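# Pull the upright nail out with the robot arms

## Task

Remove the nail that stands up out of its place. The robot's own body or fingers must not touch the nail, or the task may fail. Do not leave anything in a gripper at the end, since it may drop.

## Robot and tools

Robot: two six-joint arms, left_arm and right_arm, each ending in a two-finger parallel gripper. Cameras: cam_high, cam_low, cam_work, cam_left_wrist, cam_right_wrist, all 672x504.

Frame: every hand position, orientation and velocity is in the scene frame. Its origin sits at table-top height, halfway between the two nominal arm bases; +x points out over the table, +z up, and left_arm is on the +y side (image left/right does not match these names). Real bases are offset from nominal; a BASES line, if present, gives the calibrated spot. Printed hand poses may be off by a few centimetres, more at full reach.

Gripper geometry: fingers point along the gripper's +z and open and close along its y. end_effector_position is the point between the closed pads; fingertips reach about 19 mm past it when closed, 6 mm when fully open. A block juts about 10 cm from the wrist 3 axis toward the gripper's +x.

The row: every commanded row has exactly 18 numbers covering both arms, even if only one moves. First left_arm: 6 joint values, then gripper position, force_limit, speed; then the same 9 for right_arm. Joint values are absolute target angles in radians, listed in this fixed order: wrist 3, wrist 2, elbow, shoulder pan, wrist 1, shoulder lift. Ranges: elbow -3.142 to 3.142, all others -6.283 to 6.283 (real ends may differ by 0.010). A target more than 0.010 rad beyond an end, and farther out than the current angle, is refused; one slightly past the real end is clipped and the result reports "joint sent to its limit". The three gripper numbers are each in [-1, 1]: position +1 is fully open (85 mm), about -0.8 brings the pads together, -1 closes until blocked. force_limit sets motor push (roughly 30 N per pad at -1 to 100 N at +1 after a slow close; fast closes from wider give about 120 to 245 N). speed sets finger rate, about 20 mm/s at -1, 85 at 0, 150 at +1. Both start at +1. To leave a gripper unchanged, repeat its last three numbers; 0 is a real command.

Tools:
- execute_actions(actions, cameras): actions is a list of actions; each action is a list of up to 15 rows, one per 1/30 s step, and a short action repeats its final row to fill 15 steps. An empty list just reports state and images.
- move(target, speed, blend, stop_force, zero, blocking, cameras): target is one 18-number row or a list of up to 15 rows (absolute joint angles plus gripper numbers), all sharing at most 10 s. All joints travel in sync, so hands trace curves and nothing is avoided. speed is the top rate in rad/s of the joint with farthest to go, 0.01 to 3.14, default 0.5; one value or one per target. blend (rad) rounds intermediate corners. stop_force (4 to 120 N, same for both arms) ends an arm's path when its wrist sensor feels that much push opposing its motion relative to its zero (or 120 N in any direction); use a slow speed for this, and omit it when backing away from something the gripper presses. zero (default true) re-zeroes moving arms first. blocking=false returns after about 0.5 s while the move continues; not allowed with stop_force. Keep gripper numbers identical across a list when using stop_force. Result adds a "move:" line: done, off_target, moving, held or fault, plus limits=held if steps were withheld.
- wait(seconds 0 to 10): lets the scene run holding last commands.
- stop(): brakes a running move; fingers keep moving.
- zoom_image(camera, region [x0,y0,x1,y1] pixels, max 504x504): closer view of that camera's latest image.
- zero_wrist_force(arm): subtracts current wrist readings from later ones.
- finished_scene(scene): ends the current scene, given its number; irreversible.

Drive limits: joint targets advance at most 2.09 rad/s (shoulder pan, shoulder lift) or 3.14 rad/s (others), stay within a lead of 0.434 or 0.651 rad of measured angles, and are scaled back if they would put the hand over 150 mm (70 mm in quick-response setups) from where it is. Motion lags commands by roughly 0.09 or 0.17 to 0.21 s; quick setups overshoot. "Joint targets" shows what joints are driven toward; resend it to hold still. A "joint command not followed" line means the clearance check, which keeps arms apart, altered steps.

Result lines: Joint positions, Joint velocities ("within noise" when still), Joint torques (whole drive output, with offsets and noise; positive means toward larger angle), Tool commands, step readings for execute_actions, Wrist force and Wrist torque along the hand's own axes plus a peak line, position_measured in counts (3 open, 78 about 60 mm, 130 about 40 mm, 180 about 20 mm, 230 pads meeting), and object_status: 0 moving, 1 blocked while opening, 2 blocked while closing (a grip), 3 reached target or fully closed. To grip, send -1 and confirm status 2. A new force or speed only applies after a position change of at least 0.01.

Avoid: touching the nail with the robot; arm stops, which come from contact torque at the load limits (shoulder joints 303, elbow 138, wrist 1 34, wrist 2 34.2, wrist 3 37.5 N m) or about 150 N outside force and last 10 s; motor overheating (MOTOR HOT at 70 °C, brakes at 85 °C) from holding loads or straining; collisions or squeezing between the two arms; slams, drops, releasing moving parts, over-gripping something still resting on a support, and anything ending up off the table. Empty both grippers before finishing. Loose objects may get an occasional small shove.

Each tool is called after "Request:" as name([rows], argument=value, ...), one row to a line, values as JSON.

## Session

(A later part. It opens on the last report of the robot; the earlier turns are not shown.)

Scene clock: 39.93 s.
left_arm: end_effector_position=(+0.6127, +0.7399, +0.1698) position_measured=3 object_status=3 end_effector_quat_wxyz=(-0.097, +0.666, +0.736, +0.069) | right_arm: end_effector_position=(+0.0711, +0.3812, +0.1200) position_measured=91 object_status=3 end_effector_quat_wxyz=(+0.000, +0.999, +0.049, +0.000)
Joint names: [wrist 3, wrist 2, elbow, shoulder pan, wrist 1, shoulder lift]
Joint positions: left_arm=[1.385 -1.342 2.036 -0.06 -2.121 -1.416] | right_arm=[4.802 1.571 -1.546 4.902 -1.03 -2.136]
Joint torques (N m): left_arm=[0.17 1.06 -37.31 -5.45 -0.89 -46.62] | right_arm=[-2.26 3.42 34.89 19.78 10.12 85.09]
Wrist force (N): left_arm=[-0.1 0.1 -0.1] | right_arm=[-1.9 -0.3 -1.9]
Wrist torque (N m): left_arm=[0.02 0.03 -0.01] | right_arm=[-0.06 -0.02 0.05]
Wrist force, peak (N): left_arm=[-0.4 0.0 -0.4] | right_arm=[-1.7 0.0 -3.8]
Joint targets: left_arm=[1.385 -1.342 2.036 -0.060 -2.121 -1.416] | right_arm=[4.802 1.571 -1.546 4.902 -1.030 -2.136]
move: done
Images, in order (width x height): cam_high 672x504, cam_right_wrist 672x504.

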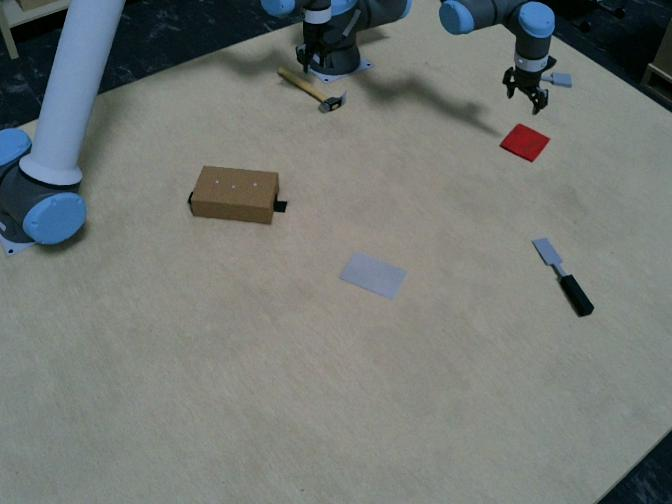

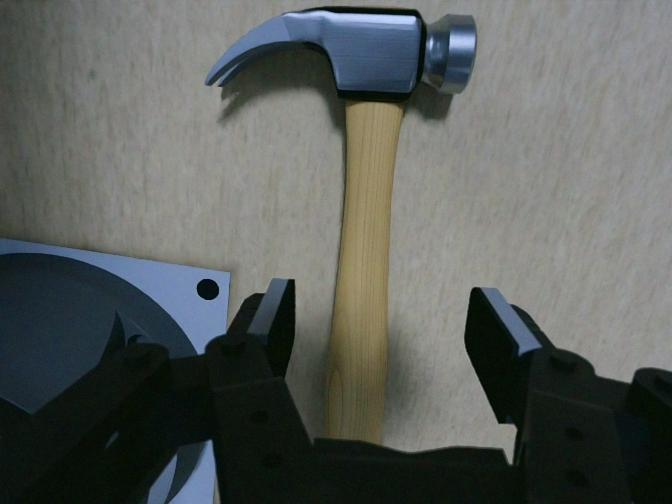

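Request:
move(target=[1.385,-1.342,2.036,-0.06,-2.121,-1.416,1,1,1,4.8023,1.5708,-1.5944,4.9023,-0.8923,-2.2257,0.3,0.8,1], speed=0.12, stop_force=15, cameras=["cam_right_wrist"])

Request:
move(target=[1.385,-1.342,2.036,-0.06,-2.121,-1.416,1,1,1,4.8023,1.5708,-1.5944,4.9023,-0.8923,-2.2257,-1,0.5,-1], cameras=["cam_right_wrist"])

Request:
wait(seconds=0.3, cameras=[])

Scene clock: 42.47 s.
left_arm: end_effector_position=(+0.6127, +0.7399, +0.1698) position_measured=3 object_status=3 end_effector_quat_wxyz=(-0.097, +0.666, +0.736, +0.069) | right_arm: end_effector_position=(+0.0711, +0.3812, +0.0240) position_measured=91 object_status=3 end_effector_quat_wxyz=(+0.000, +0.999, +0.049, +0.000)
Joint names: [wrist 3, wrist 2, elbow, shoulder pan, wrist 1, shoulder lift]
Joint positions: left_arm=[1.385 -1.342 2.036 -0.06 -2.121 -1.416] | right_arm=[4.802 1.571 -1.594 4.902 -0.892 -2.226]
Joint torques (N m): left_arm=[0.47 1.01 -37.44 -7.74 -1.2 -49.81] | right_arm=[-2.28 3.31 32.26 20 9.53 88.08]
Wrist force (N): left_arm=[-0.1 0.0 -0.2] | right_arm=[-1.9 -0.6 -2.4]
Wrist torque (N m): left_arm=[0.01 0.02 0.00] | right_arm=[-0.04 0.08 0.05]
Wrist force, peak (N): left_arm=[-0.1 -0.1 -0.5] | right_arm=[-2.0 -0.1 -3.1]
Joint targets: left_arm=[1.385 -1.342 2.036 -0.060 -2.121 -1.416] | right_arm=[4.802 1.571 -1.594 4.902 -0.892 -2.226]
move: done
Images, in order (width x height): cam_right_wrist 672x504.

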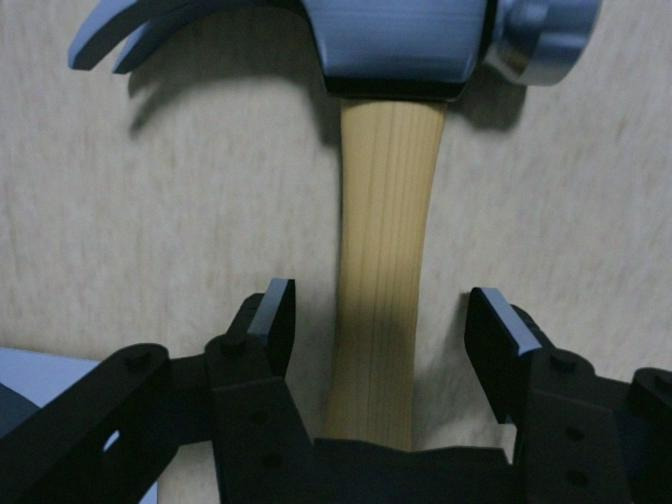

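Scene clock: 44.50 s.
left_arm: end_effector_position=(+0.6127, +0.7399, +0.1698) position_measured=3 object_status=3 end_effector_quat_wxyz=(-0.097, +0.666, +0.736, +0.069) | right_arm: end_effector_position=(+0.0711, +0.3812, +0.0240) position_measured=173 object_status=0 end_effector_quat_wxyz=(+0.000, +0.999, +0.049, +0.000)
Joint names: [wrist 3, wrist 2, elbow, shoulder pan, wrist 1, shoulder lift]
Joint positions: left_arm=[1.385 -1.342 2.036 -0.06 -2.121 -1.416] | right_arm=[4.802 1.571 -1.594 4.902 -0.892 -2.226]
Joint torques (N m): left_arm=[0.42 1.02 -37.85 -8.33 -1.32 -52.35] | right_arm=[-2.05 3.48 35.93 17.57 7.79 88.54]
Wrist force (N): left_arm=[-0.4 -0.4 -0.2] | right_arm=[-1.4 5.2 -16.5]
Wrist torque (N m): left_arm=[-0.06 0.06 0.00] | right_arm=[0.01 -0.09 -0.06]
Wrist force, peak (N): left_arm=[-0.4 -0.4 -0.2] | right_arm=[-1.7 5.0 -16.9]
Joint targets: left_arm=[1.385 -1.342 2.036 -0.060 -2.121 -1.416] | right_arm=[4.802 1.571 -1.594 4.902 -0.892 -2.226]
move: done
Images, in order (width x height): cam_right_wrist 672x504.

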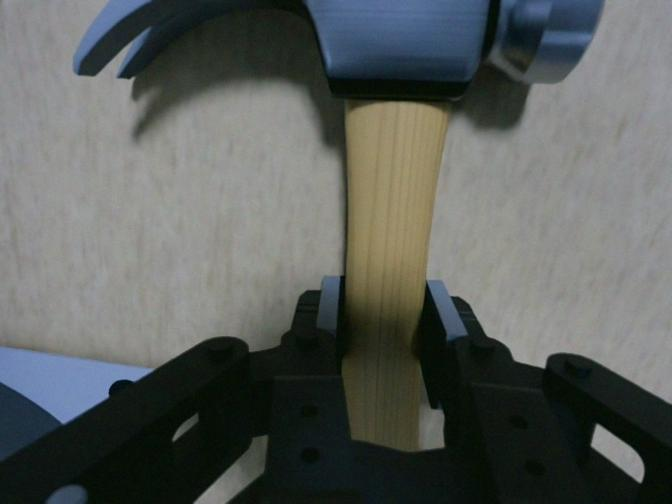

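Scene clock: 44.80 s.
left_arm: end_effector_position=(+0.6127, +0.7399, +0.1698) position_measured=3 object_status=3 end_effector_quat_wxyz=(-0.097, +0.666, +0.736, +0.069) | right_arm: end_effector_position=(+0.0711, +0.3812, +0.0240) position_measured=173 object_status=2 end_effector_quat_wxyz=(+0.000, +0.999, +0.049, +0.000)
Joint names: [wrist 3, wrist 2, elbow, shoulder pan, wrist 1, shoulder lift]
Joint positions: left_arm=[1.385 -1.342 2.036 -0.06 -2.121 -1.416] | right_arm=[4.802 1.571 -1.594 4.902 -0.892 -2.226]
Joint torques (N m): left_arm=[0.93 0.78 -38.71 -7.83 -1.35 -49.68] | right_arm=[-2.15 3.48 36.43 17.04 7.39 88.25]
Wrist force (N): left_arm=[0.1 -0.3 -0.4] | right_arm=[-1.4 4.6 -16.3]
Wrist torque (N m): left_arm=[-0.03 -0.02 0.00] | right_arm=[-0.07 -0.08 -0.06]
Wrist force, peak (N): left_arm=[0.1 -0.3 -0.4] | right_arm=[-1.6 4.9 -16.9]
Joint targets: left_arm=[1.385 -1.342 2.036 -0.060 -2.121 -1.416] | right_arm=[4.802 1.571 -1.594 4.902 -0.892 -2.226]
Tool commands: left_gripper/position=+1.0 left_gripper/force_limit=+1.0 left_gripper/speed=+1.0 right_gripper/position=-1.0 right_gripper/force_limit=+0.5 right_gripper/speed=-1.0
wait: 0.30 s; at rest by 0.17 s
No camera images: "cameras" was empty.

Request:
move(target=[1.385,-1.342,2.036,-0.06,-2.121,-1.416,1,1,1,4.8023,1.5708,-1.5464,4.9023,-1.0300,-2.1360,-1,0.5,-1], speed=0.12, cameras=["cam_right_wrist","cam_high"])

Scene clock: 47.10 s.
left_arm: end_effector_position=(+0.6127, +0.7399, +0.1698) position_measured=3 object_status=3 end_effector_quat_wxyz=(-0.097, +0.666, +0.736, +0.069) | right_arm: end_effector_position=(+0.0711, +0.3812, +0.1198) position_measured=173 object_status=2 end_effector_quat_wxyz=(+0.000, +0.999, +0.049, +0.000)
Joint names: [wrist 3, wrist 2, elbow, shoulder pan, wrist 1, shoulder lift]
Joint positions: left_arm=[1.385 -1.342 2.036 -0.06 -2.121 -1.416] | right_arm=[4.802 1.571 -1.546 4.902 -1.03 -2.136]
Joint torques (N m): left_arm=[0.22 1.27 -39.88 -7.2 -0.86 -52.45] | right_arm=[-2.22 3.37 51.67 15.2 0.63 117.28]
Wrist force (N): left_arm=[0.0 -0.2 0.1] | right_arm=[-2.0 -0.1 3.2]
Wrist torque (N m): left_arm=[-0.03 0.00 0.00] | right_arm=[-0.04 -0.06 0.06]
Wrist force, peak (N): left_arm=[-0.3 -0.2 -0.5] | right_arm=[-1.8 4.4 -17.0]
Joint targets: left_arm=[1.385 -1.342 2.036 -0.060 -2.121 -1.416] | right_arm=[4.802 1.571 -1.546 4.902 -1.030 -2.136]
move: done
Images, in order (width x height): cam_high 672x504, cam_right_wrist 672x504.

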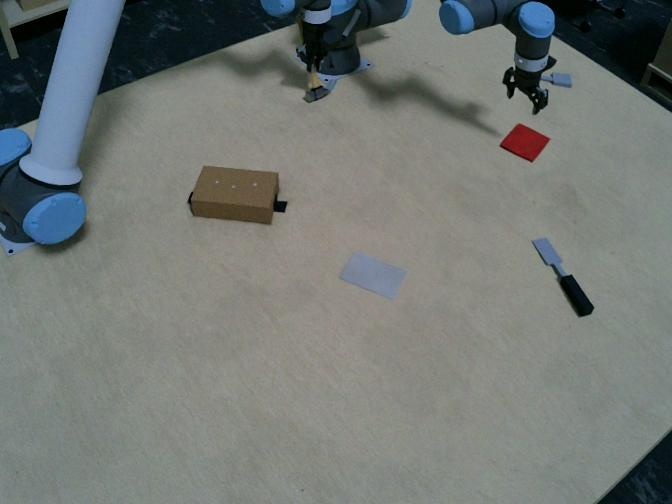

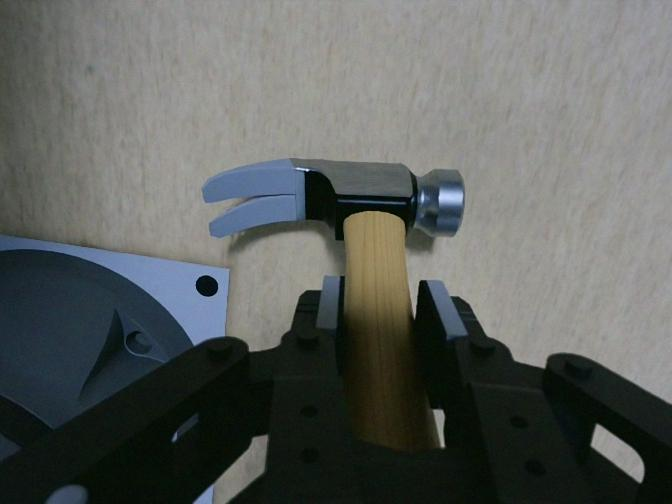

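Request:
move([
  [1.385,-1.342,2.036,-0.06,-2.121,-1.416,1,1,1,4.8023,1.5708,-1.5030,4.9023,-1.1201,-2.0894,-1,0.5,-1],
  [1.385,-1.342,2.036,-0.06,-2.121,-1.416,1,1,1,4.4737,1.5708,-1.5722,4.5737,-1.0949,-2.0452,-1,0.5,-1],
], speed=[0.15,0.2], cameras=["cam_right_wrist","cam_high"])

Scene clock: 50.63 s.
left_arm: end_effector_position=(+0.6127, +0.7399, +0.1698) position_measured=3 object_status=3 end_effector_quat_wxyz=(-0.097, +0.666, +0.736, +0.069) | right_arm: end_effector_position=(+0.3749, +0.3017, +0.1800) position_measured=173 object_status=2 end_effector_quat_wxyz=(+0.000, +0.999, +0.049, +0.000)
Joint names: [wrist 3, wrist 2, elbow, shoulder pan, wrist 1, shoulder lift]
Joint positions: left_arm=[1.385 -1.342 2.036 -0.06 -2.121 -1.416] | right_arm=[4.474 1.571 -1.572 4.574 -1.095 -2.045]
Joint torques (N m): left_arm=[0.71 0.37 -39.37 -3.28 -1.04 -51.73] | right_arm=[-3.1 -1.83 39.44 -19.26 10.45 111.08]
Wrist force (N): left_arm=[-0.4 -0.2 0.2] | right_arm=[-2.6 -0.2 3.5]
Wrist torque (N m): left_arm=[-0.03 0.07 0.00] | right_arm=[-0.07 0.08 0.03]
Wrist force, peak (N): left_arm=[-0.1 -0.4 -0.3] | right_arm=[-6.9 -1.0 2.8]
Joint targets: left_arm=[1.385 -1.342 2.036 -0.060 -2.121 -1.416] | right_arm=[4.474 1.571 -1.572 4.574 -1.095 -2.045]
move: done
Images, in order (width x height): cam_high 672x504, cam_right_wrist 672x504.

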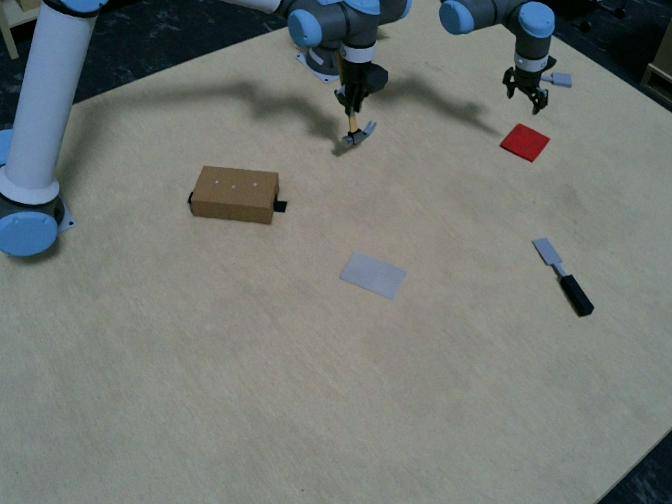

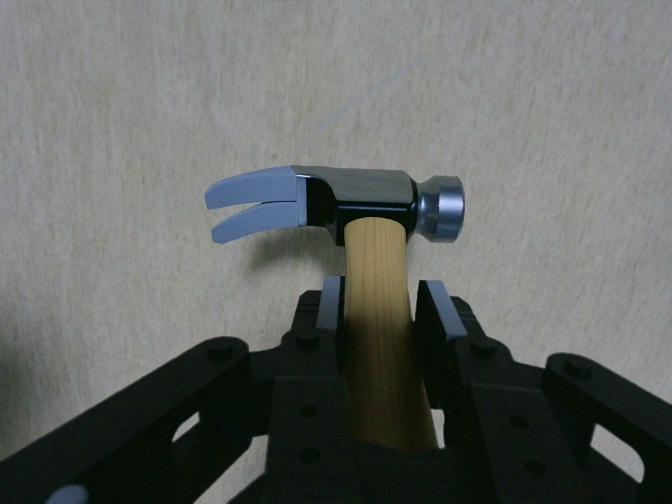

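Request:
move(target=[1.385,-1.342,2.036,-0.06,-2.121,-1.416,1,1,1,4.5401,1.5708,-1.7012,4.6401,-0.8532,-2.1581,-1,0.5,-1], speed=0.08, cameras=["cam_right_wrist","cam_high"])

Scene clock: 57.37 s.
left_arm: end_effector_position=(+0.6127, +0.7399, +0.1698) position_measured=3 object_status=3 end_effector_quat_wxyz=(-0.097, +0.666, +0.736, +0.069) | right_arm: end_effector_position=(+0.3231, +0.3044, +0.0519) position_measured=231 object_status=0 end_effector_quat_wxyz=(+0.000, +0.999, +0.049, +0.000)
Joint names: [wrist 3, wrist 2, elbow, shoulder pan, wrist 1, shoulder lift]
Joint positions: left_arm=[1.385 -1.342 2.036 -0.06 -2.121 -1.416] | right_arm=[4.531 1.571 -1.682 4.631 -0.887 -2.142]
Joint torques (N m): left_arm=[-0.06 0.99 -40.31 -2.86 -1.54 -53.34] | right_arm=[0.17 0.6 36.33 1.14 5.51 93.59]
Wrist force (N): left_arm=[-0.1 0.1 -0.1] | right_arm=[-1.8 0.5 -2.2]
Wrist torque (N m): left_arm=[0.02 0.02 0.00] | right_arm=[-0.01 -0.03 0.01]
Wrist force, peak (N): left_arm=[-0.6 0.0 -0.3] | right_arm=[-9.5 34.6 -114.9]
Joint targets: left_arm=[1.385 -1.342 2.036 -0.060 -2.121 -1.416] | right_arm=[4.531 1.571 -1.682 4.631 -0.887 -2.142]
Tool commands: left_gripper/position=+1.0 left_gripper/force_limit=+1.0 left_gripper/speed=+1.0 right_gripper/position=-1.0 right_gripper/force_limit=+0.498039 right_gripper/speed=-1.0
FORCE FAULT: contact force on the right arm reached its limit, and that arm stopped. The contact can be on any part of that arm, not only on its tool. That arm's remaining commands of this call were not run. That arm is still stopped at the end of this call. That arm stays stopped for about 10 more seconds. Until then a move that you send moves the other arm only, and its call returns only when the move has ended. Once the stop has ended, the next robot result says so. If the stop ends while you think or write, that arm runs what you send next. While its stop runs, that arm takes no new command, but its gripper still runs the gripper command that each later call begins with. Until it ends, the stop uses up actions while you think or wait. An arm that is not stopped still takes commands.
move: fault (right_arm); right_arm: the wrist 1 is farthest, 0.034 rad from its target
Images, in order (width x height): cam_high 672x504, cam_right_wrist 672x504.

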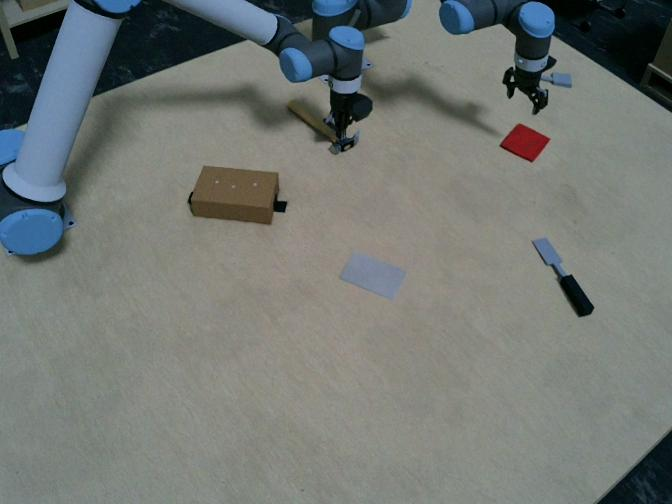

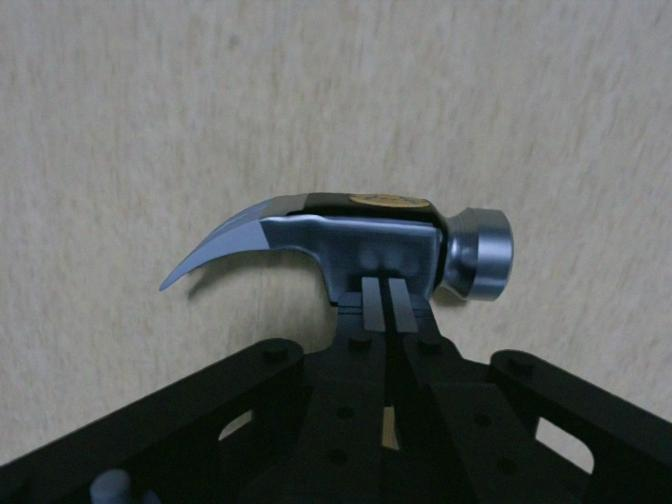

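Request:
wait(seconds=8, cameras=[])

Request:
move(target=[1.385,-1.342,2.036,-0.06,-2.121,-1.416,1,1,1,4.6481,1.5708,-1.4089,4.7481,-1.4278,-1.8756,-1,0.5,-1], speed=0.3, cameras=["cam_right_wrist","cam_high"])

Scene clock: 68.70 s.
left_arm: end_effector_position=(+0.6127, +0.7399, +0.1698) position_measured=3 object_status=3 end_effector_quat_wxyz=(-0.097, +0.666, +0.736, +0.069) | right_arm: end_effector_position=(+0.3231, +0.3044, +0.0519) position_measured=231 object_status=3 end_effector_quat_wxyz=(+0.000, +0.999, +0.049, +0.000)
Joint names: [wrist 3, wrist 2, elbow, shoulder pan, wrist 1, shoulder lift]
Joint positions: left_arm=[1.385 -1.342 2.036 -0.06 -2.121 -1.416] | right_arm=[4.531 1.571 -1.682 4.631 -0.887 -2.142]
Joint torques (N m): left_arm=[-0.32 0.77 -42.77 -5.14 -1.87 -56.48] | right_arm=[0 0.47 36.72 2.67 5.52 93.9]
Wrist force (N): left_arm=[0.1 -0.2 0.0] | right_arm=[-1.9 0.5 -1.7]
Wrist torque (N m): left_arm=[-0.03 -0.02 -0.01] | right_arm=[-0.01 0.00 0.02]
Wrist force, peak (N): left_arm=[-0.5 0.0 -0.4] | right_arm=[-2.4 0.8 -2.4]
Joint targets: left_arm=[1.385 -1.342 2.036 -0.060 -2.121 -1.416] | right_arm=[4.531 1.571 -1.682 4.631 -0.887 -2.142]
Tool commands: left_gripper/position=+1.0 left_gripper/force_limit=+1.0 left_gripper/speed=+1.0 right_gripper/position=-1.0 right_gripper/force_limit=+0.498039 right_gripper/speed=-1.0
FORCE FAULT, CONTINUED: the right arm's stop, for the force fault that an earlier result reported, is over. The rest of the stop counts as 19 of the actions that you can send in this scene. During its stop the right arm's controller moved it back a little. That arm's target is now where it stood when the stop ended, not its last command. That arm accepts commands again.
wait: 8.00 s; at rest from the start
No camera images: "cameras" was empty.

Scene clock: 70.97 s.
left_arm: end_effector_position=(+0.6127, +0.7399, +0.1698) position_measured=3 object_status=3 end_effector_quat_wxyz=(-0.097, +0.666, +0.736, +0.069) | right_arm: end_effector_position=(+0.2200, +0.3021, +0.3997) position_measured=231 object_status=3 end_effector_quat_wxyz=(+0.000, +0.999, +0.049, +0.000)
Joint names: [wrist 3, wrist 2, elbow, shoulder pan, wrist 1, shoulder lift]
Joint positions: left_arm=[1.385 -1.342 2.036 -0.06 -2.121 -1.416] | right_arm=[4.648 1.571 -1.409 4.748 -1.428 -1.876]
Joint torques (N m): left_arm=[0.3 1.19 -43.54 -6 -1.68 -56.99] | right_arm=[3.23 2.79 53.69 22.06 0.08 96.65]
Wrist force (N): left_arm=[-0.1 -0.2 -0.2] | right_arm=[-2.9 -0.2 -1.7]
Wrist torque (N m): left_arm=[-0.03 0.03 0.00] | right_arm=[-0.07 0.18 0.06]
Wrist force, peak (N): left_arm=[-0.4 -0.4 -0.1] | right_arm=[-3.3 0.3 -4.1]
Joint targets: left_arm=[1.385 -1.342 2.036 -0.060 -2.121 -1.416] | right_arm=[4.648 1.571 -1.409 4.748 -1.428 -1.876]
move: done
Images, in order (width x height): cam_high 672x504, cam_right_wrist 672x504.

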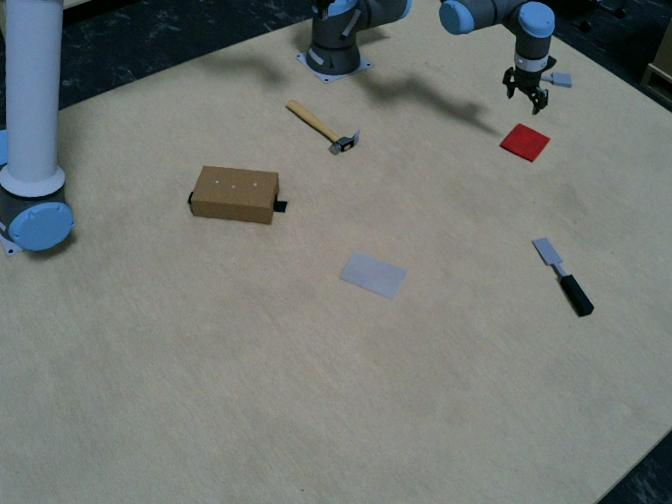

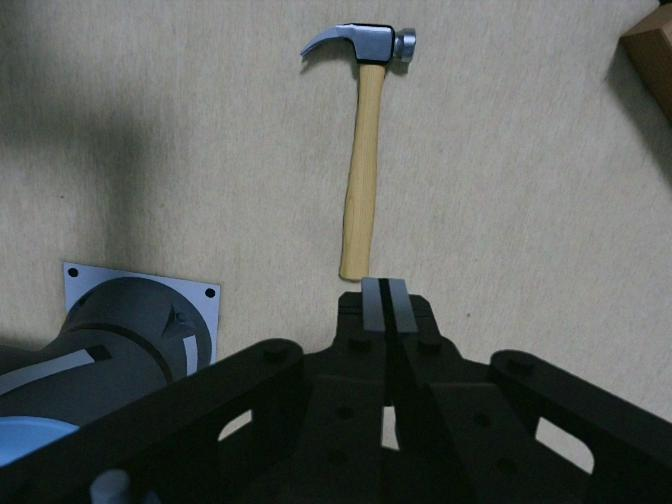

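Request:
move([
  [1.385,-1.342,2.036,-0.06,-2.121,-1.416,1,1,1,4.7852,1.5708,-1.7588,4.8722,-0.9493,-2.0044,0.6,0.8,1],
], speed=0.3, cameras=["cam_right_wrist"])

Scene clock: 74.53 s.
left_arm: end_effector_position=(+0.6127, +0.7399, +0.1698) position_measured=3 object_status=3 end_effector_quat_wxyz=(-0.097, +0.666, +0.736, +0.069) | right_arm: end_effector_position=(+0.1149, +0.2860, +0.1200) position_measured=53 object_status=3 end_effector_quat_wxyz=(+0.000, +0.999, +0.043, +0.000)
Joint names: [wrist 3, wrist 2, elbow, shoulder pan, wrist 1, shoulder lift]
Joint positions: left_arm=[1.385 -1.342 2.036 -0.06 -2.121 -1.416] | right_arm=[4.785 1.571 -1.759 4.872 -0.949 -2.004]
Joint torques (N m): left_arm=[0.18 1.14 -43.82 -4.42 -1.98 -56.93] | right_arm=[3.01 3.89 32.78 20.45 10.2 71.47]
Wrist force (N): left_arm=[0.0 -0.1 -0.2] | right_arm=[-2.3 -0.5 -1.9]
Wrist torque (N m): left_arm=[-0.02 0.00 0.00] | right_arm=[-0.13 0.03 0.00]
Wrist force, peak (N): left_arm=[0.0 -0.4 -0.4] | right_arm=[-2.2 0.4 -4.8]
Joint targets: left_arm=[1.385 -1.342 2.036 -0.060 -2.121 -1.416] | right_arm=[4.785 1.571 -1.759 4.872 -0.949 -2.004]
move: done
Images, in order (width x height): cam_right_wrist 672x504.

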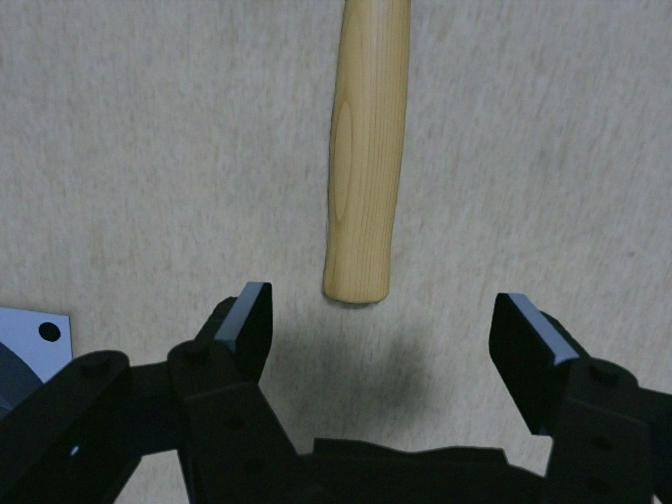

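Request:
move(target=[1.385,-1.342,2.036,-0.06,-2.121,-1.416,1,1,1,4.7852,1.5708,-1.8079,4.8722,-0.7971,-2.1074,0.6,0.8,1], speed=0.12, stop_force=12, cameras=[])

Request:
move(target=[1.385,-1.342,2.036,-0.06,-2.121,-1.416,1,1,1,4.7852,1.5708,-1.8079,4.8722,-0.7971,-2.1074,-1,0.9,-1], cameras=["cam_right_wrist"])

Request:
wait(seconds=0.3, cameras=[])

Scene clock: 77.17 s.
left_arm: end_effector_position=(+0.6127, +0.7399, +0.1698) position_measured=3 object_status=3 end_effector_quat_wxyz=(-0.097, +0.666, +0.736, +0.069) | right_arm: end_effector_position=(+0.1149, +0.2860, +0.0240) position_measured=53 object_status=3 end_effector_quat_wxyz=(+0.000, +0.999, +0.043, +0.000)
Joint names: [wrist 3, wrist 2, elbow, shoulder pan, wrist 1, shoulder lift]
Joint positions: left_arm=[1.385 -1.342 2.036 -0.06 -2.121 -1.416] | right_arm=[4.785 1.571 -1.808 4.872 -0.797 -2.107]
Joint torques (N m): left_arm=[0.51 0.76 -42.82 -6.34 -1.81 -57.94] | right_arm=[2.91 3.73 29.24 19.05 9.63 76.06]
Wrist force (N): left_arm=[-0.4 -0.1 -0.4] | right_arm=[-1.6 0.8 -2.2]
Wrist torque (N m): left_arm=[-0.02 0.06 0.00] | right_arm=[0.10 -0.09 0.02]
Wrist force, peak (N): left_arm=[-0.4 -0.1 -0.4] | right_arm=[-2.6 -0.1 -2.5]
Joint targets: left_arm=[1.385 -1.342 2.036 -0.060 -2.121 -1.416] | right_arm=[4.785 1.571 -1.808 4.872 -0.797 -2.107]
move: done
No camera images: "cameras" was empty.

Scene clock: 79.53 s.
left_arm: end_effector_position=(+0.6127, +0.7399, +0.1698) position_measured=3 object_status=3 end_effector_quat_wxyz=(-0.097, +0.666, +0.736, +0.069) | right_arm: end_effector_position=(+0.1149, +0.2860, +0.0240) position_measured=152 object_status=0 end_effector_quat_wxyz=(+0.000, +0.999, +0.043, +0.000)
Joint names: [wrist 3, wrist 2, elbow, shoulder pan, wrist 1, shoulder lift]
Joint positions: left_arm=[1.385 -1.342 2.036 -0.06 -2.121 -1.416] | right_arm=[4.785 1.571 -1.808 4.872 -0.797 -2.107]
Joint torques (N m): left_arm=[-0.03 0.7 -43.58 -8.22 -1.69 -56.14] | right_arm=[2.84 3.53 34.7 18.34 7.25 75.59]
Wrist force (N): left_arm=[-0.2 0.1 -0.2] | right_arm=[-2.2 8.1 -22.8]
Wrist torque (N m): left_arm=[0.02 0.03 -0.01] | right_arm=[-0.14 -0.01 0.12]
Wrist force, peak (N): left_arm=[-0.1 0.2 -0.5] | right_arm=[-2.1 8.4 -22.8]
Joint targets: left_arm=[1.385 -1.342 2.036 -0.060 -2.121 -1.416] | right_arm=[4.785 1.571 -1.808 4.872 -0.797 -2.107]
move: done
Images, in order (width x height): cam_right_wrist 672x504.

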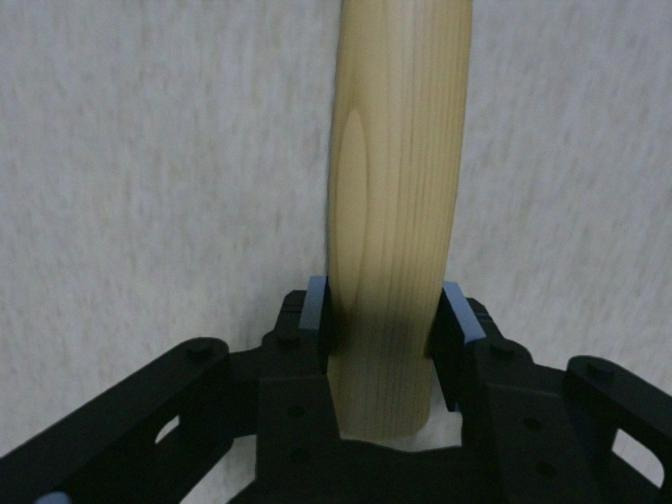

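Scene clock: 79.83 s.
left_arm: end_effector_position=(+0.6127, +0.7399, +0.1698) position_measured=3 object_status=3 end_effector_quat_wxyz=(-0.097, +0.666, +0.736, +0.069) | right_arm: end_effector_position=(+0.1149, +0.2860, +0.0240) position_measured=152 object_status=2 end_effector_quat_wxyz=(+0.000, +0.999, +0.043, +0.000)
Joint names: [wrist 3, wrist 2, elbow, shoulder pan, wrist 1, shoulder lift]
Joint positions: left_arm=[1.385 -1.342 2.036 -0.06 -2.121 -1.416] | right_arm=[4.785 1.571 -1.808 4.872 -0.797 -2.107]
Joint torques (N m): left_arm=[0.16 1.2 -44.25 -6.03 -1.83 -57.44] | right_arm=[2.92 3.55 35.5 16.35 6.93 74.98]
Wrist force (N): left_arm=[0.1 0.0 -0.1] | right_arm=[-2.2 7.8 -22.3]
Wrist torque (N m): left_arm=[0.01 -0.01 0.00] | right_arm=[-0.13 -0.02 0.12]
Wrist force, peak (N): left_arm=[-0.2 -0.4 -0.3] | right_arm=[-1.8 7.7 -22.5]
Joint targets: left_arm=[1.385 -1.342 2.036 -0.060 -2.121 -1.416] | right_arm=[4.785 1.571 -1.808 4.872 -0.797 -2.107]
Tool commands: left_gripper/position=+1.0 left_gripper/force_limit=+1.0 left_gripper/speed=+1.0 right_gripper/position=-1.0 right_gripper/force_limit=+0.9 right_gripper/speed=-1.0
wait: 0.30 s; at rest by 0.17 s
No camera images: "cameras" was empty.

Request:
move(target=[1.385,-1.342,2.036,-0.06,-2.121,-1.416,1,1,1,4.7852,1.5708,-1.8079,4.8722,-0.7971,-2.1074,0.05,0.9,0], cameras=[])

Request:
move(target=[1.385,-1.342,2.036,-0.06,-2.121,-1.416,1,1,1,4.7852,1.5708,-1.8115,4.8722,-0.7818,-2.1192,0.05,0.9,0], speed=0.015, stop_force=8, cameras=["cam_right_wrist"])

Scene clock: 80.87 s.
left_arm: end_effector_position=(+0.6127, +0.7399, +0.1698) position_measured=3 object_status=3 end_effector_quat_wxyz=(-0.097, +0.666, +0.736, +0.069) | right_arm: end_effector_position=(+0.1149, +0.2860, +0.0240) position_measured=123 object_status=0 end_effector_quat_wxyz=(+0.000, +0.999, +0.043, +0.000)
Joint names: [wrist 3, wrist 2, elbow, shoulder pan, wrist 1, shoulder lift]
Joint positions: left_arm=[1.385 -1.342 2.036 -0.06 -2.121 -1.416] | right_arm=[4.785 1.571 -1.808 4.872 -0.797 -2.107]
Joint torques (N m): left_arm=[0.44 0.68 -44.36 -5.34 -2.01 -55.63] | right_arm=[2.97 3.79 35.2 16.53 6.27 78.44]
Wrist force (N): left_arm=[0.0 -0.2 0.0] | right_arm=[-1.7 0.3 -2.1]
Wrist torque (N m): left_arm=[-0.02 0.00 0.00] | right_arm=[0.02 -0.08 0.02]
Wrist force, peak (N): left_arm=[-0.1 -0.1 -0.5] | right_arm=[-2.0 8.2 -22.5]
Joint targets: left_arm=[1.385 -1.342 2.036 -0.060 -2.121 -1.416] | right_arm=[4.785 1.571 -1.808 4.872 -0.797 -2.107]
move: done
No camera images: "cameras" was empty.

Scene clock: 82.57 s.
left_arm: end_effector_position=(+0.6127, +0.7399, +0.1698) position_measured=3 object_status=3 end_effector_quat_wxyz=(-0.097, +0.666, +0.736, +0.069) | right_arm: end_effector_position=(+0.1149, +0.2860, +0.0200) position_measured=123 object_status=3 end_effector_quat_wxyz=(+0.000, +0.999, +0.043, +0.000)
Joint names: [wrist 3, wrist 2, elbow, shoulder pan, wrist 1, shoulder lift]
Joint positions: left_arm=[1.385 -1.342 2.036 -0.06 -2.121 -1.416] | right_arm=[4.785 1.571 -1.809 4.872 -0.791 -2.112]
Joint torques (N m): left_arm=[-0.16 0.65 -44.62 -7.32 -1.33 -58.71] | right_arm=[2.76 3.61 38.69 16.18 0.07 101.53]
Wrist force (N): left_arm=[-0.1 -0.2 -0.2] | right_arm=[-1.7 -0.3 -3.3]
Wrist torque (N m): left_arm=[-0.02 0.02 0.00] | right_arm=[0.03 -0.09 0.02]
Wrist force, peak (N): left_arm=[-0.2 -0.5 0.1] | right_arm=[-0.9 7.8 -21.5]
Joint targets: left_arm=[1.385 -1.342 2.036 -0.060 -2.121 -1.416] | right_arm=[4.785 1.571 -1.809 4.872 -0.791 -2.112]
move: contact (right_arm)
Images, in order (width x height): cam_right_wrist 672x504.

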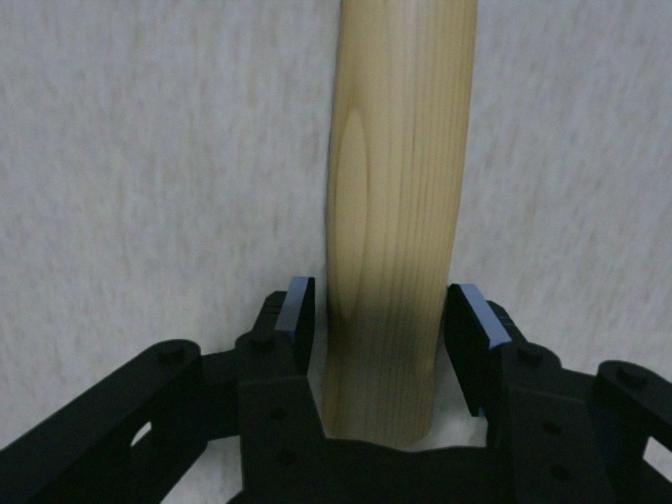

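Request:
move(target=[1.385,-1.342,2.036,-0.06,-2.121,-1.416,1,1,1,4.7852,1.5708,-1.8079,4.8722,-0.7945,-2.1092,-1,0.9,-1], cameras=["cam_right_wrist"])

Request:
wait(seconds=0.5, cameras=[])

Scene clock: 86.60 s.
left_arm: end_effector_position=(+0.6127, +0.7399, +0.1698) position_measured=3 object_status=3 end_effector_quat_wxyz=(-0.097, +0.666, +0.736, +0.069) | right_arm: end_effector_position=(+0.1148, +0.2865, +0.0228) position_measured=152 object_status=0 end_effector_quat_wxyz=(+0.000, +0.999, +0.043, +0.000)
Joint names: [wrist 3, wrist 2, elbow, shoulder pan, wrist 1, shoulder lift]
Joint positions: left_arm=[1.385 -1.342 2.036 -0.06 -2.121 -1.416] | right_arm=[4.785 1.571 -1.808 4.872 -0.795 -2.109]
Joint torques (N m): left_arm=[0.32 1.29 -44.66 -5.93 -2.15 -57.37] | right_arm=[2.78 3.69 40.84 15.1 0.29 102.98]
Wrist force (N): left_arm=[-0.2 -0.2 -0.2] | right_arm=[-1.3 1.2 -1.9]
Wrist torque (N m): left_arm=[-0.02 0.04 0.00] | right_arm=[0.01 0.00 0.17]
Wrist force, peak (N): left_arm=[-0.5 -0.3 -0.2] | right_arm=[-1.8 -1.2 -6.2]
Joint targets: left_arm=[1.385 -1.342 2.036 -0.060 -2.121 -1.416] | right_arm=[4.785 1.571 -1.808 4.872 -0.794 -2.109]
move: done
Images, in order (width x height): cam_right_wrist 672x504.

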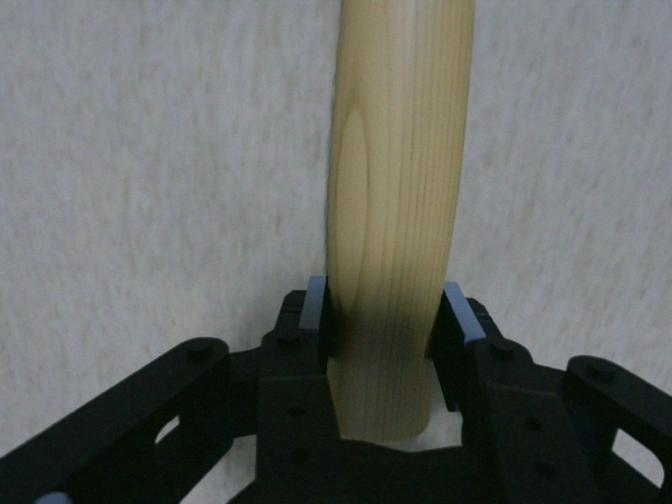

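Scene clock: 87.10 s.
left_arm: end_effector_position=(+0.6127, +0.7399, +0.1698) position_measured=3 object_status=3 end_effector_quat_wxyz=(-0.097, +0.666, +0.736, +0.069) | right_arm: end_effector_position=(+0.1148, +0.2865, +0.0228) position_measured=152 object_status=2 end_effector_quat_wxyz=(+0.000, +0.999, +0.043, +0.000)
Joint names: [wrist 3, wrist 2, elbow, shoulder pan, wrist 1, shoulder lift]
Joint positions: left_arm=[1.385 -1.342 2.036 -0.06 -2.121 -1.416] | right_arm=[4.785 1.571 -1.808 4.872 -0.795 -2.109]
Joint torques (N m): left_arm=[0.33 0.92 -44.68 -6.51 -1.98 -56.14] | right_arm=[2.97 3.55 40.22 16.11 0.75 102.93]
Wrist force (N): left_arm=[0.0 -0.3 0.1] | right_arm=[-0.9 1.3 -2.0]
Wrist torque (N m): left_arm=[-0.04 -0.01 -0.01] | right_arm=[0.06 -0.07 0.17]
Wrist force, peak (N): left_arm=[0.0 -0.5 -0.2] | right_arm=[-0.5 1.2 -2.3]
Joint targets: left_arm=[1.385 -1.342 2.036 -0.060 -2.121 -1.416] | right_arm=[4.785 1.571 -1.808 4.872 -0.794 -2.109]
Tool commands: left_gripper/position=+1.0 left_gripper/force_limit=+1.0 left_gripper/speed=+1.0 right_gripper/position=-1.0 right_gripper/force_limit=+0.9 right_gripper/speed=-1.0
wait: 0.50 s; at rest by 0.17 s
No camera images: "cameras" was empty.

Now arc lift, in stages.

Request:
move(target=[1.385,-1.342,2.036,-0.06,-2.121,-1.416,1,1,1,4.7594,1.5708,-1.7504,4.8464,-0.9557,-2.0063,-1,0.9,-1], speed=0.08, cameras=["cam_right_wrist","cam_high"])

Request:
move(target=[1.385,-1.342,2.036,-0.06,-2.121,-1.416,1,1,1,4.6872,1.5708,-1.6641,4.7742,-1.0937,-1.9546,-1,0.9,-1], speed=0.08, cameras=["cam_right_wrist","cam_high"])

Scene clock: 89.70 s.
left_arm: end_effector_position=(+0.6127, +0.7399, +0.1698) position_measured=3 object_status=3 end_effector_quat_wxyz=(-0.097, +0.666, +0.736, +0.069) | right_arm: end_effector_position=(+0.1366, +0.2879, +0.1224) position_measured=152 object_status=2 end_effector_quat_wxyz=(+0.000, +0.999, +0.043, +0.000)
Joint names: [wrist 3, wrist 2, elbow, shoulder pan, wrist 1, shoulder lift]
Joint positions: left_arm=[1.385 -1.342 2.036 -0.06 -2.121 -1.416] | right_arm=[4.759 1.571 -1.75 4.846 -0.956 -2.006]
Joint torques (N m): left_arm=[-0.2 0.96 -45.15 -6.63 -1.61 -54.28] | right_arm=[-3.08 -0.24 47.51 -16.34 -0.22 101.47]
Wrist force (N): left_arm=[0.1 -0.1 0.0] | right_arm=[-1.9 -0.7 1.9]
Wrist torque (N m): left_arm=[-0.01 -0.01 0.00] | right_arm=[-0.14 -0.40 -0.06]
Wrist force, peak (N): left_arm=[0.0 -0.1 -0.7] | right_arm=[-3.2 0.8 -0.2]
Joint targets: left_arm=[1.385 -1.342 2.036 -0.060 -2.121 -1.416] | right_arm=[4.759 1.571 -1.750 4.846 -0.956 -2.006]
move: done
Images, in order (width x height): cam_high 672x504, cam_right_wrist 672x504.

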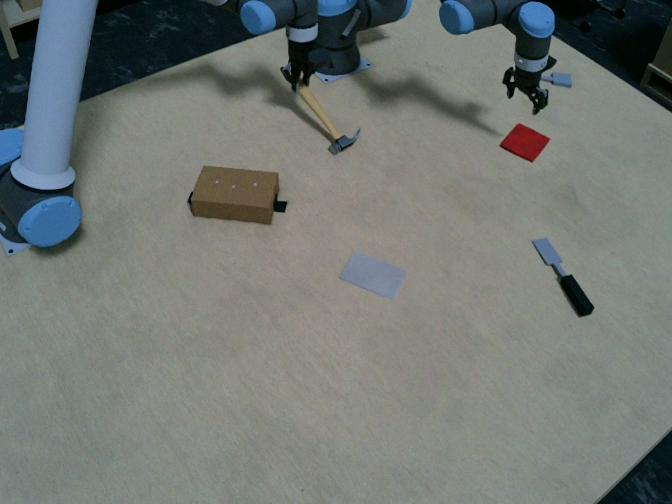

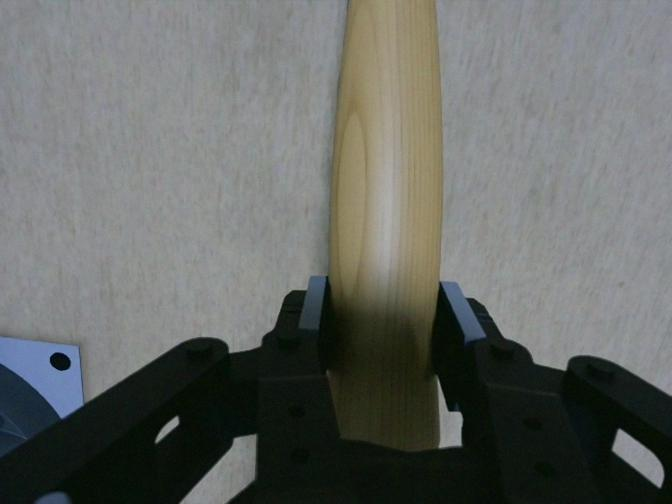

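Scene clock: 91.80 s.
left_arm: end_effector_position=(+0.6127, +0.7399, +0.1698) position_measured=3 object_status=3 end_effector_quat_wxyz=(-0.097, +0.666, +0.736, +0.069) | right_arm: end_effector_position=(+0.1978, +0.2931, +0.2024) position_measured=152 object_status=2 end_effector_quat_wxyz=(+0.000, +0.999, +0.043, +0.000)
Joint names: [wrist 3, wrist 2, elbow, shoulder pan, wrist 1, shoulder lift]
Joint positions: left_arm=[1.385 -1.342 2.036 -0.06 -2.121 -1.416] | right_arm=[4.687 1.571 -1.664 4.774 -1.094 -1.955]
Joint torques (N m): left_arm=[0.09 0.61 -46.44 -6.5 -1.21 -54.59] | right_arm=[-3.26 -3.46 51.89 -18.81 0.5 102.63]
Wrist force (N): left_arm=[0.2 -0.3 -0.1] | right_arm=[-1.9 -0.5 4.0]
Wrist torque (N m): left_arm=[-0.03 -0.02 -0.01] | right_arm=[-0.15 -0.54 0.05]
Wrist force, peak (N): left_arm=[-0.3 -0.5 -0.4] | right_arm=[-2.7 -0.7 4.2]
Joint targets: left_arm=[1.385 -1.342 2.036 -0.060 -2.121 -1.416] | right_arm=[4.687 1.571 -1.664 4.774 -1.094 -1.955]
move: done
Images, in order (width x height): cam_high 672x504, cam_right_wrist 672x504.

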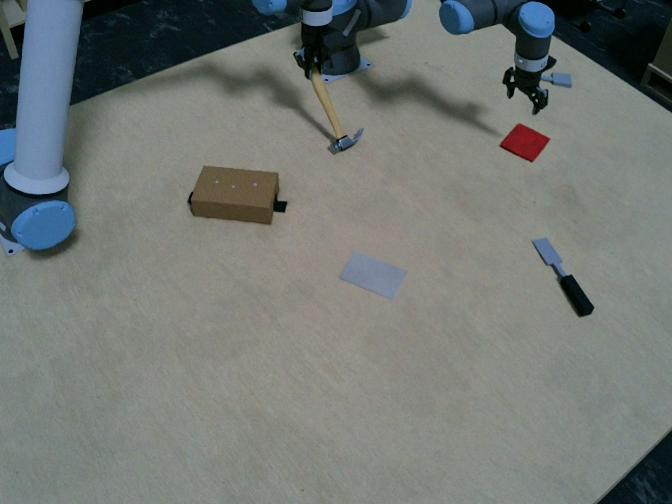

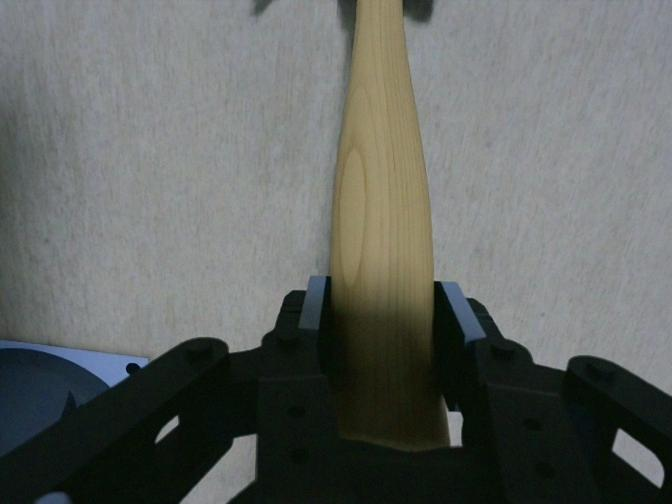

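Request:
move([
  [1.385,-1.342,2.036,-0.06,-2.121,-1.416,1,1,1,4.6064,1.5708,-1.5865,4.6934,-1.1718,-1.9541,-1,0.9,-1],
  [1.385,-1.342,2.036,-0.06,-2.121,-1.416,1,1,1,4.5400,1.5708,-1.5300,4.6270,-1.2062,-1.9762,-1,0.9,-1],
  [1.385,-1.342,2.036,-0.06,-2.121,-1.416,1,1,1,4.5400,1.5708,-1.4071,4.6270,-1.3763,-1.9289,-1,0.9,-1],
], speed=0.1, blend=0.02, cameras=["cam_right_wrist","cam_high","cam_low"])

Request:
zoom_image(camera="cam_high", region=[270, 0, 450, 180])

Request:
zoom_image(camera="cam_low", region=[400, 0, 600, 200])

Scene clock: 95.77 s.
left_arm: end_effector_position=(+0.6127, +0.7399, +0.1698) position_measured=3 object_status=3 end_effector_quat_wxyz=(-0.097, +0.666, +0.736, +0.069) | right_arm: end_effector_position=(+0.3269, +0.3040, +0.3601) position_measured=152 object_status=2 end_effector_quat_wxyz=(+0.000, +0.999, +0.043, +0.000)
Joint names: [wrist 3, wrist 2, elbow, shoulder pan, wrist 1, shoulder lift]
Joint positions: left_arm=[1.385 -1.342 2.036 -0.06 -2.121 -1.416] | right_arm=[4.54 1.571 -1.407 4.627 -1.376 -1.929]
Joint torques (N m): left_arm=[0.19 0.92 -45.92 -5.5 -2.1 -59.03] | right_arm=[-2.91 -3.5 56.72 -17.41 0.19 105.31]
Wrist force (N): left_arm=[0.1 0.0 -0.1] | right_arm=[-2.5 -0.2 3.5]
Wrist torque (N m): left_arm=[0.00 -0.01 0.00] | right_arm=[-0.09 -0.53 0.05]
Wrist force, peak (N): left_arm=[-0.3 -0.4 -0.5] | right_arm=[-3.5 -0.5 5.2]
Joint targets: left_arm=[1.385 -1.342 2.036 -0.060 -2.121 -1.416] | right_arm=[4.540 1.571 -1.407 4.627 -1.376 -1.929]
move: done
Images, in order (width x height): cam_high 672x504, cam_low 672x504, cam_right_wrist 672x504.

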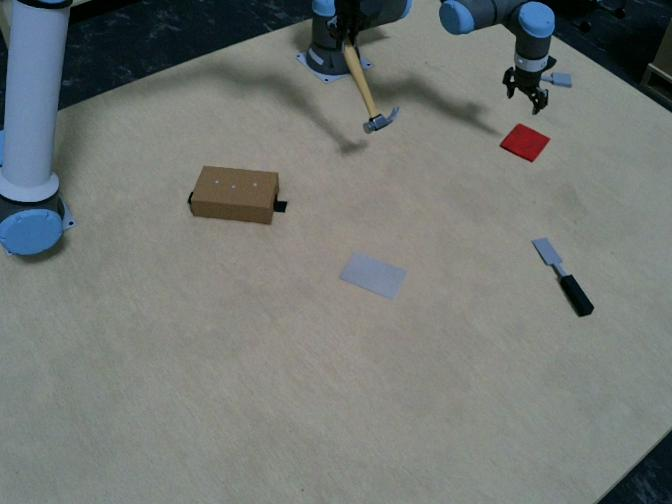

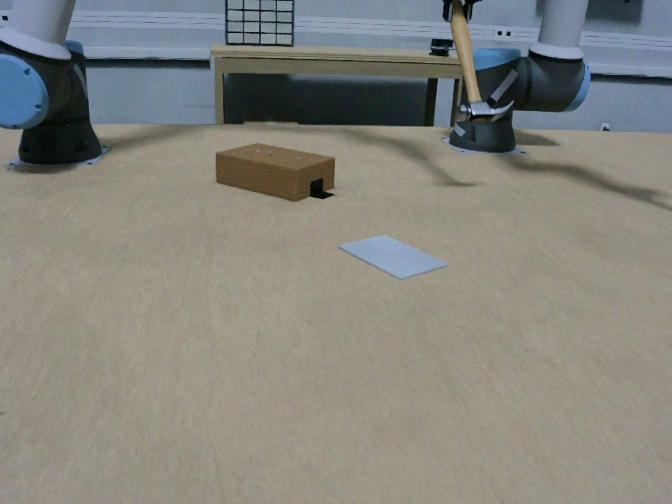

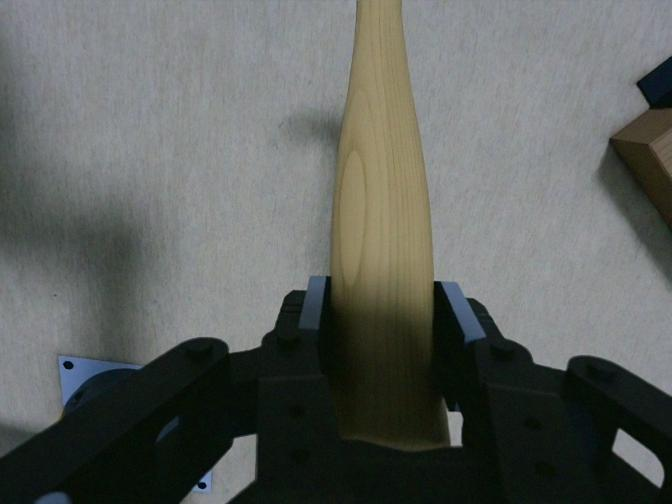

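Scaled by 2.800 from the camera's 672x504 image, which has a finer 960x720 frame.

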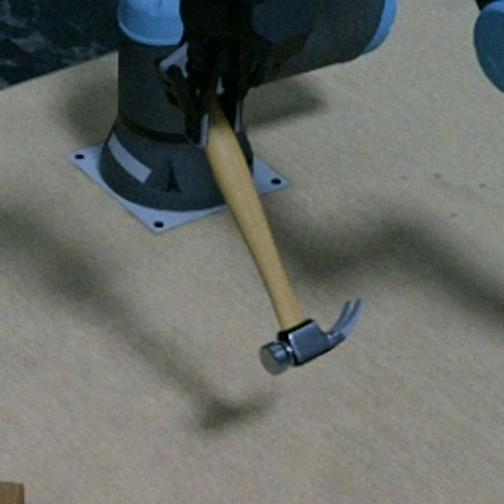

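Scaled by 2.520 from the camera's 672x504 image, which has a finer 960x720 frame.

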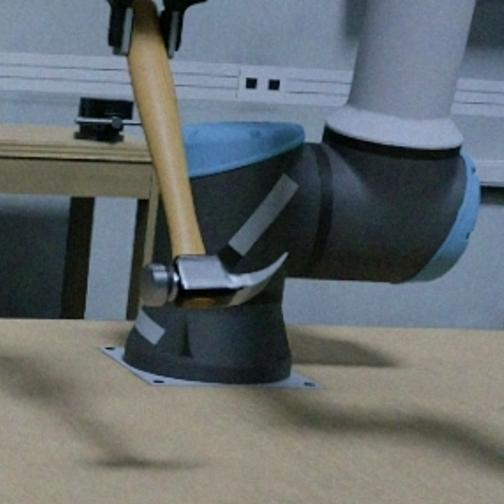

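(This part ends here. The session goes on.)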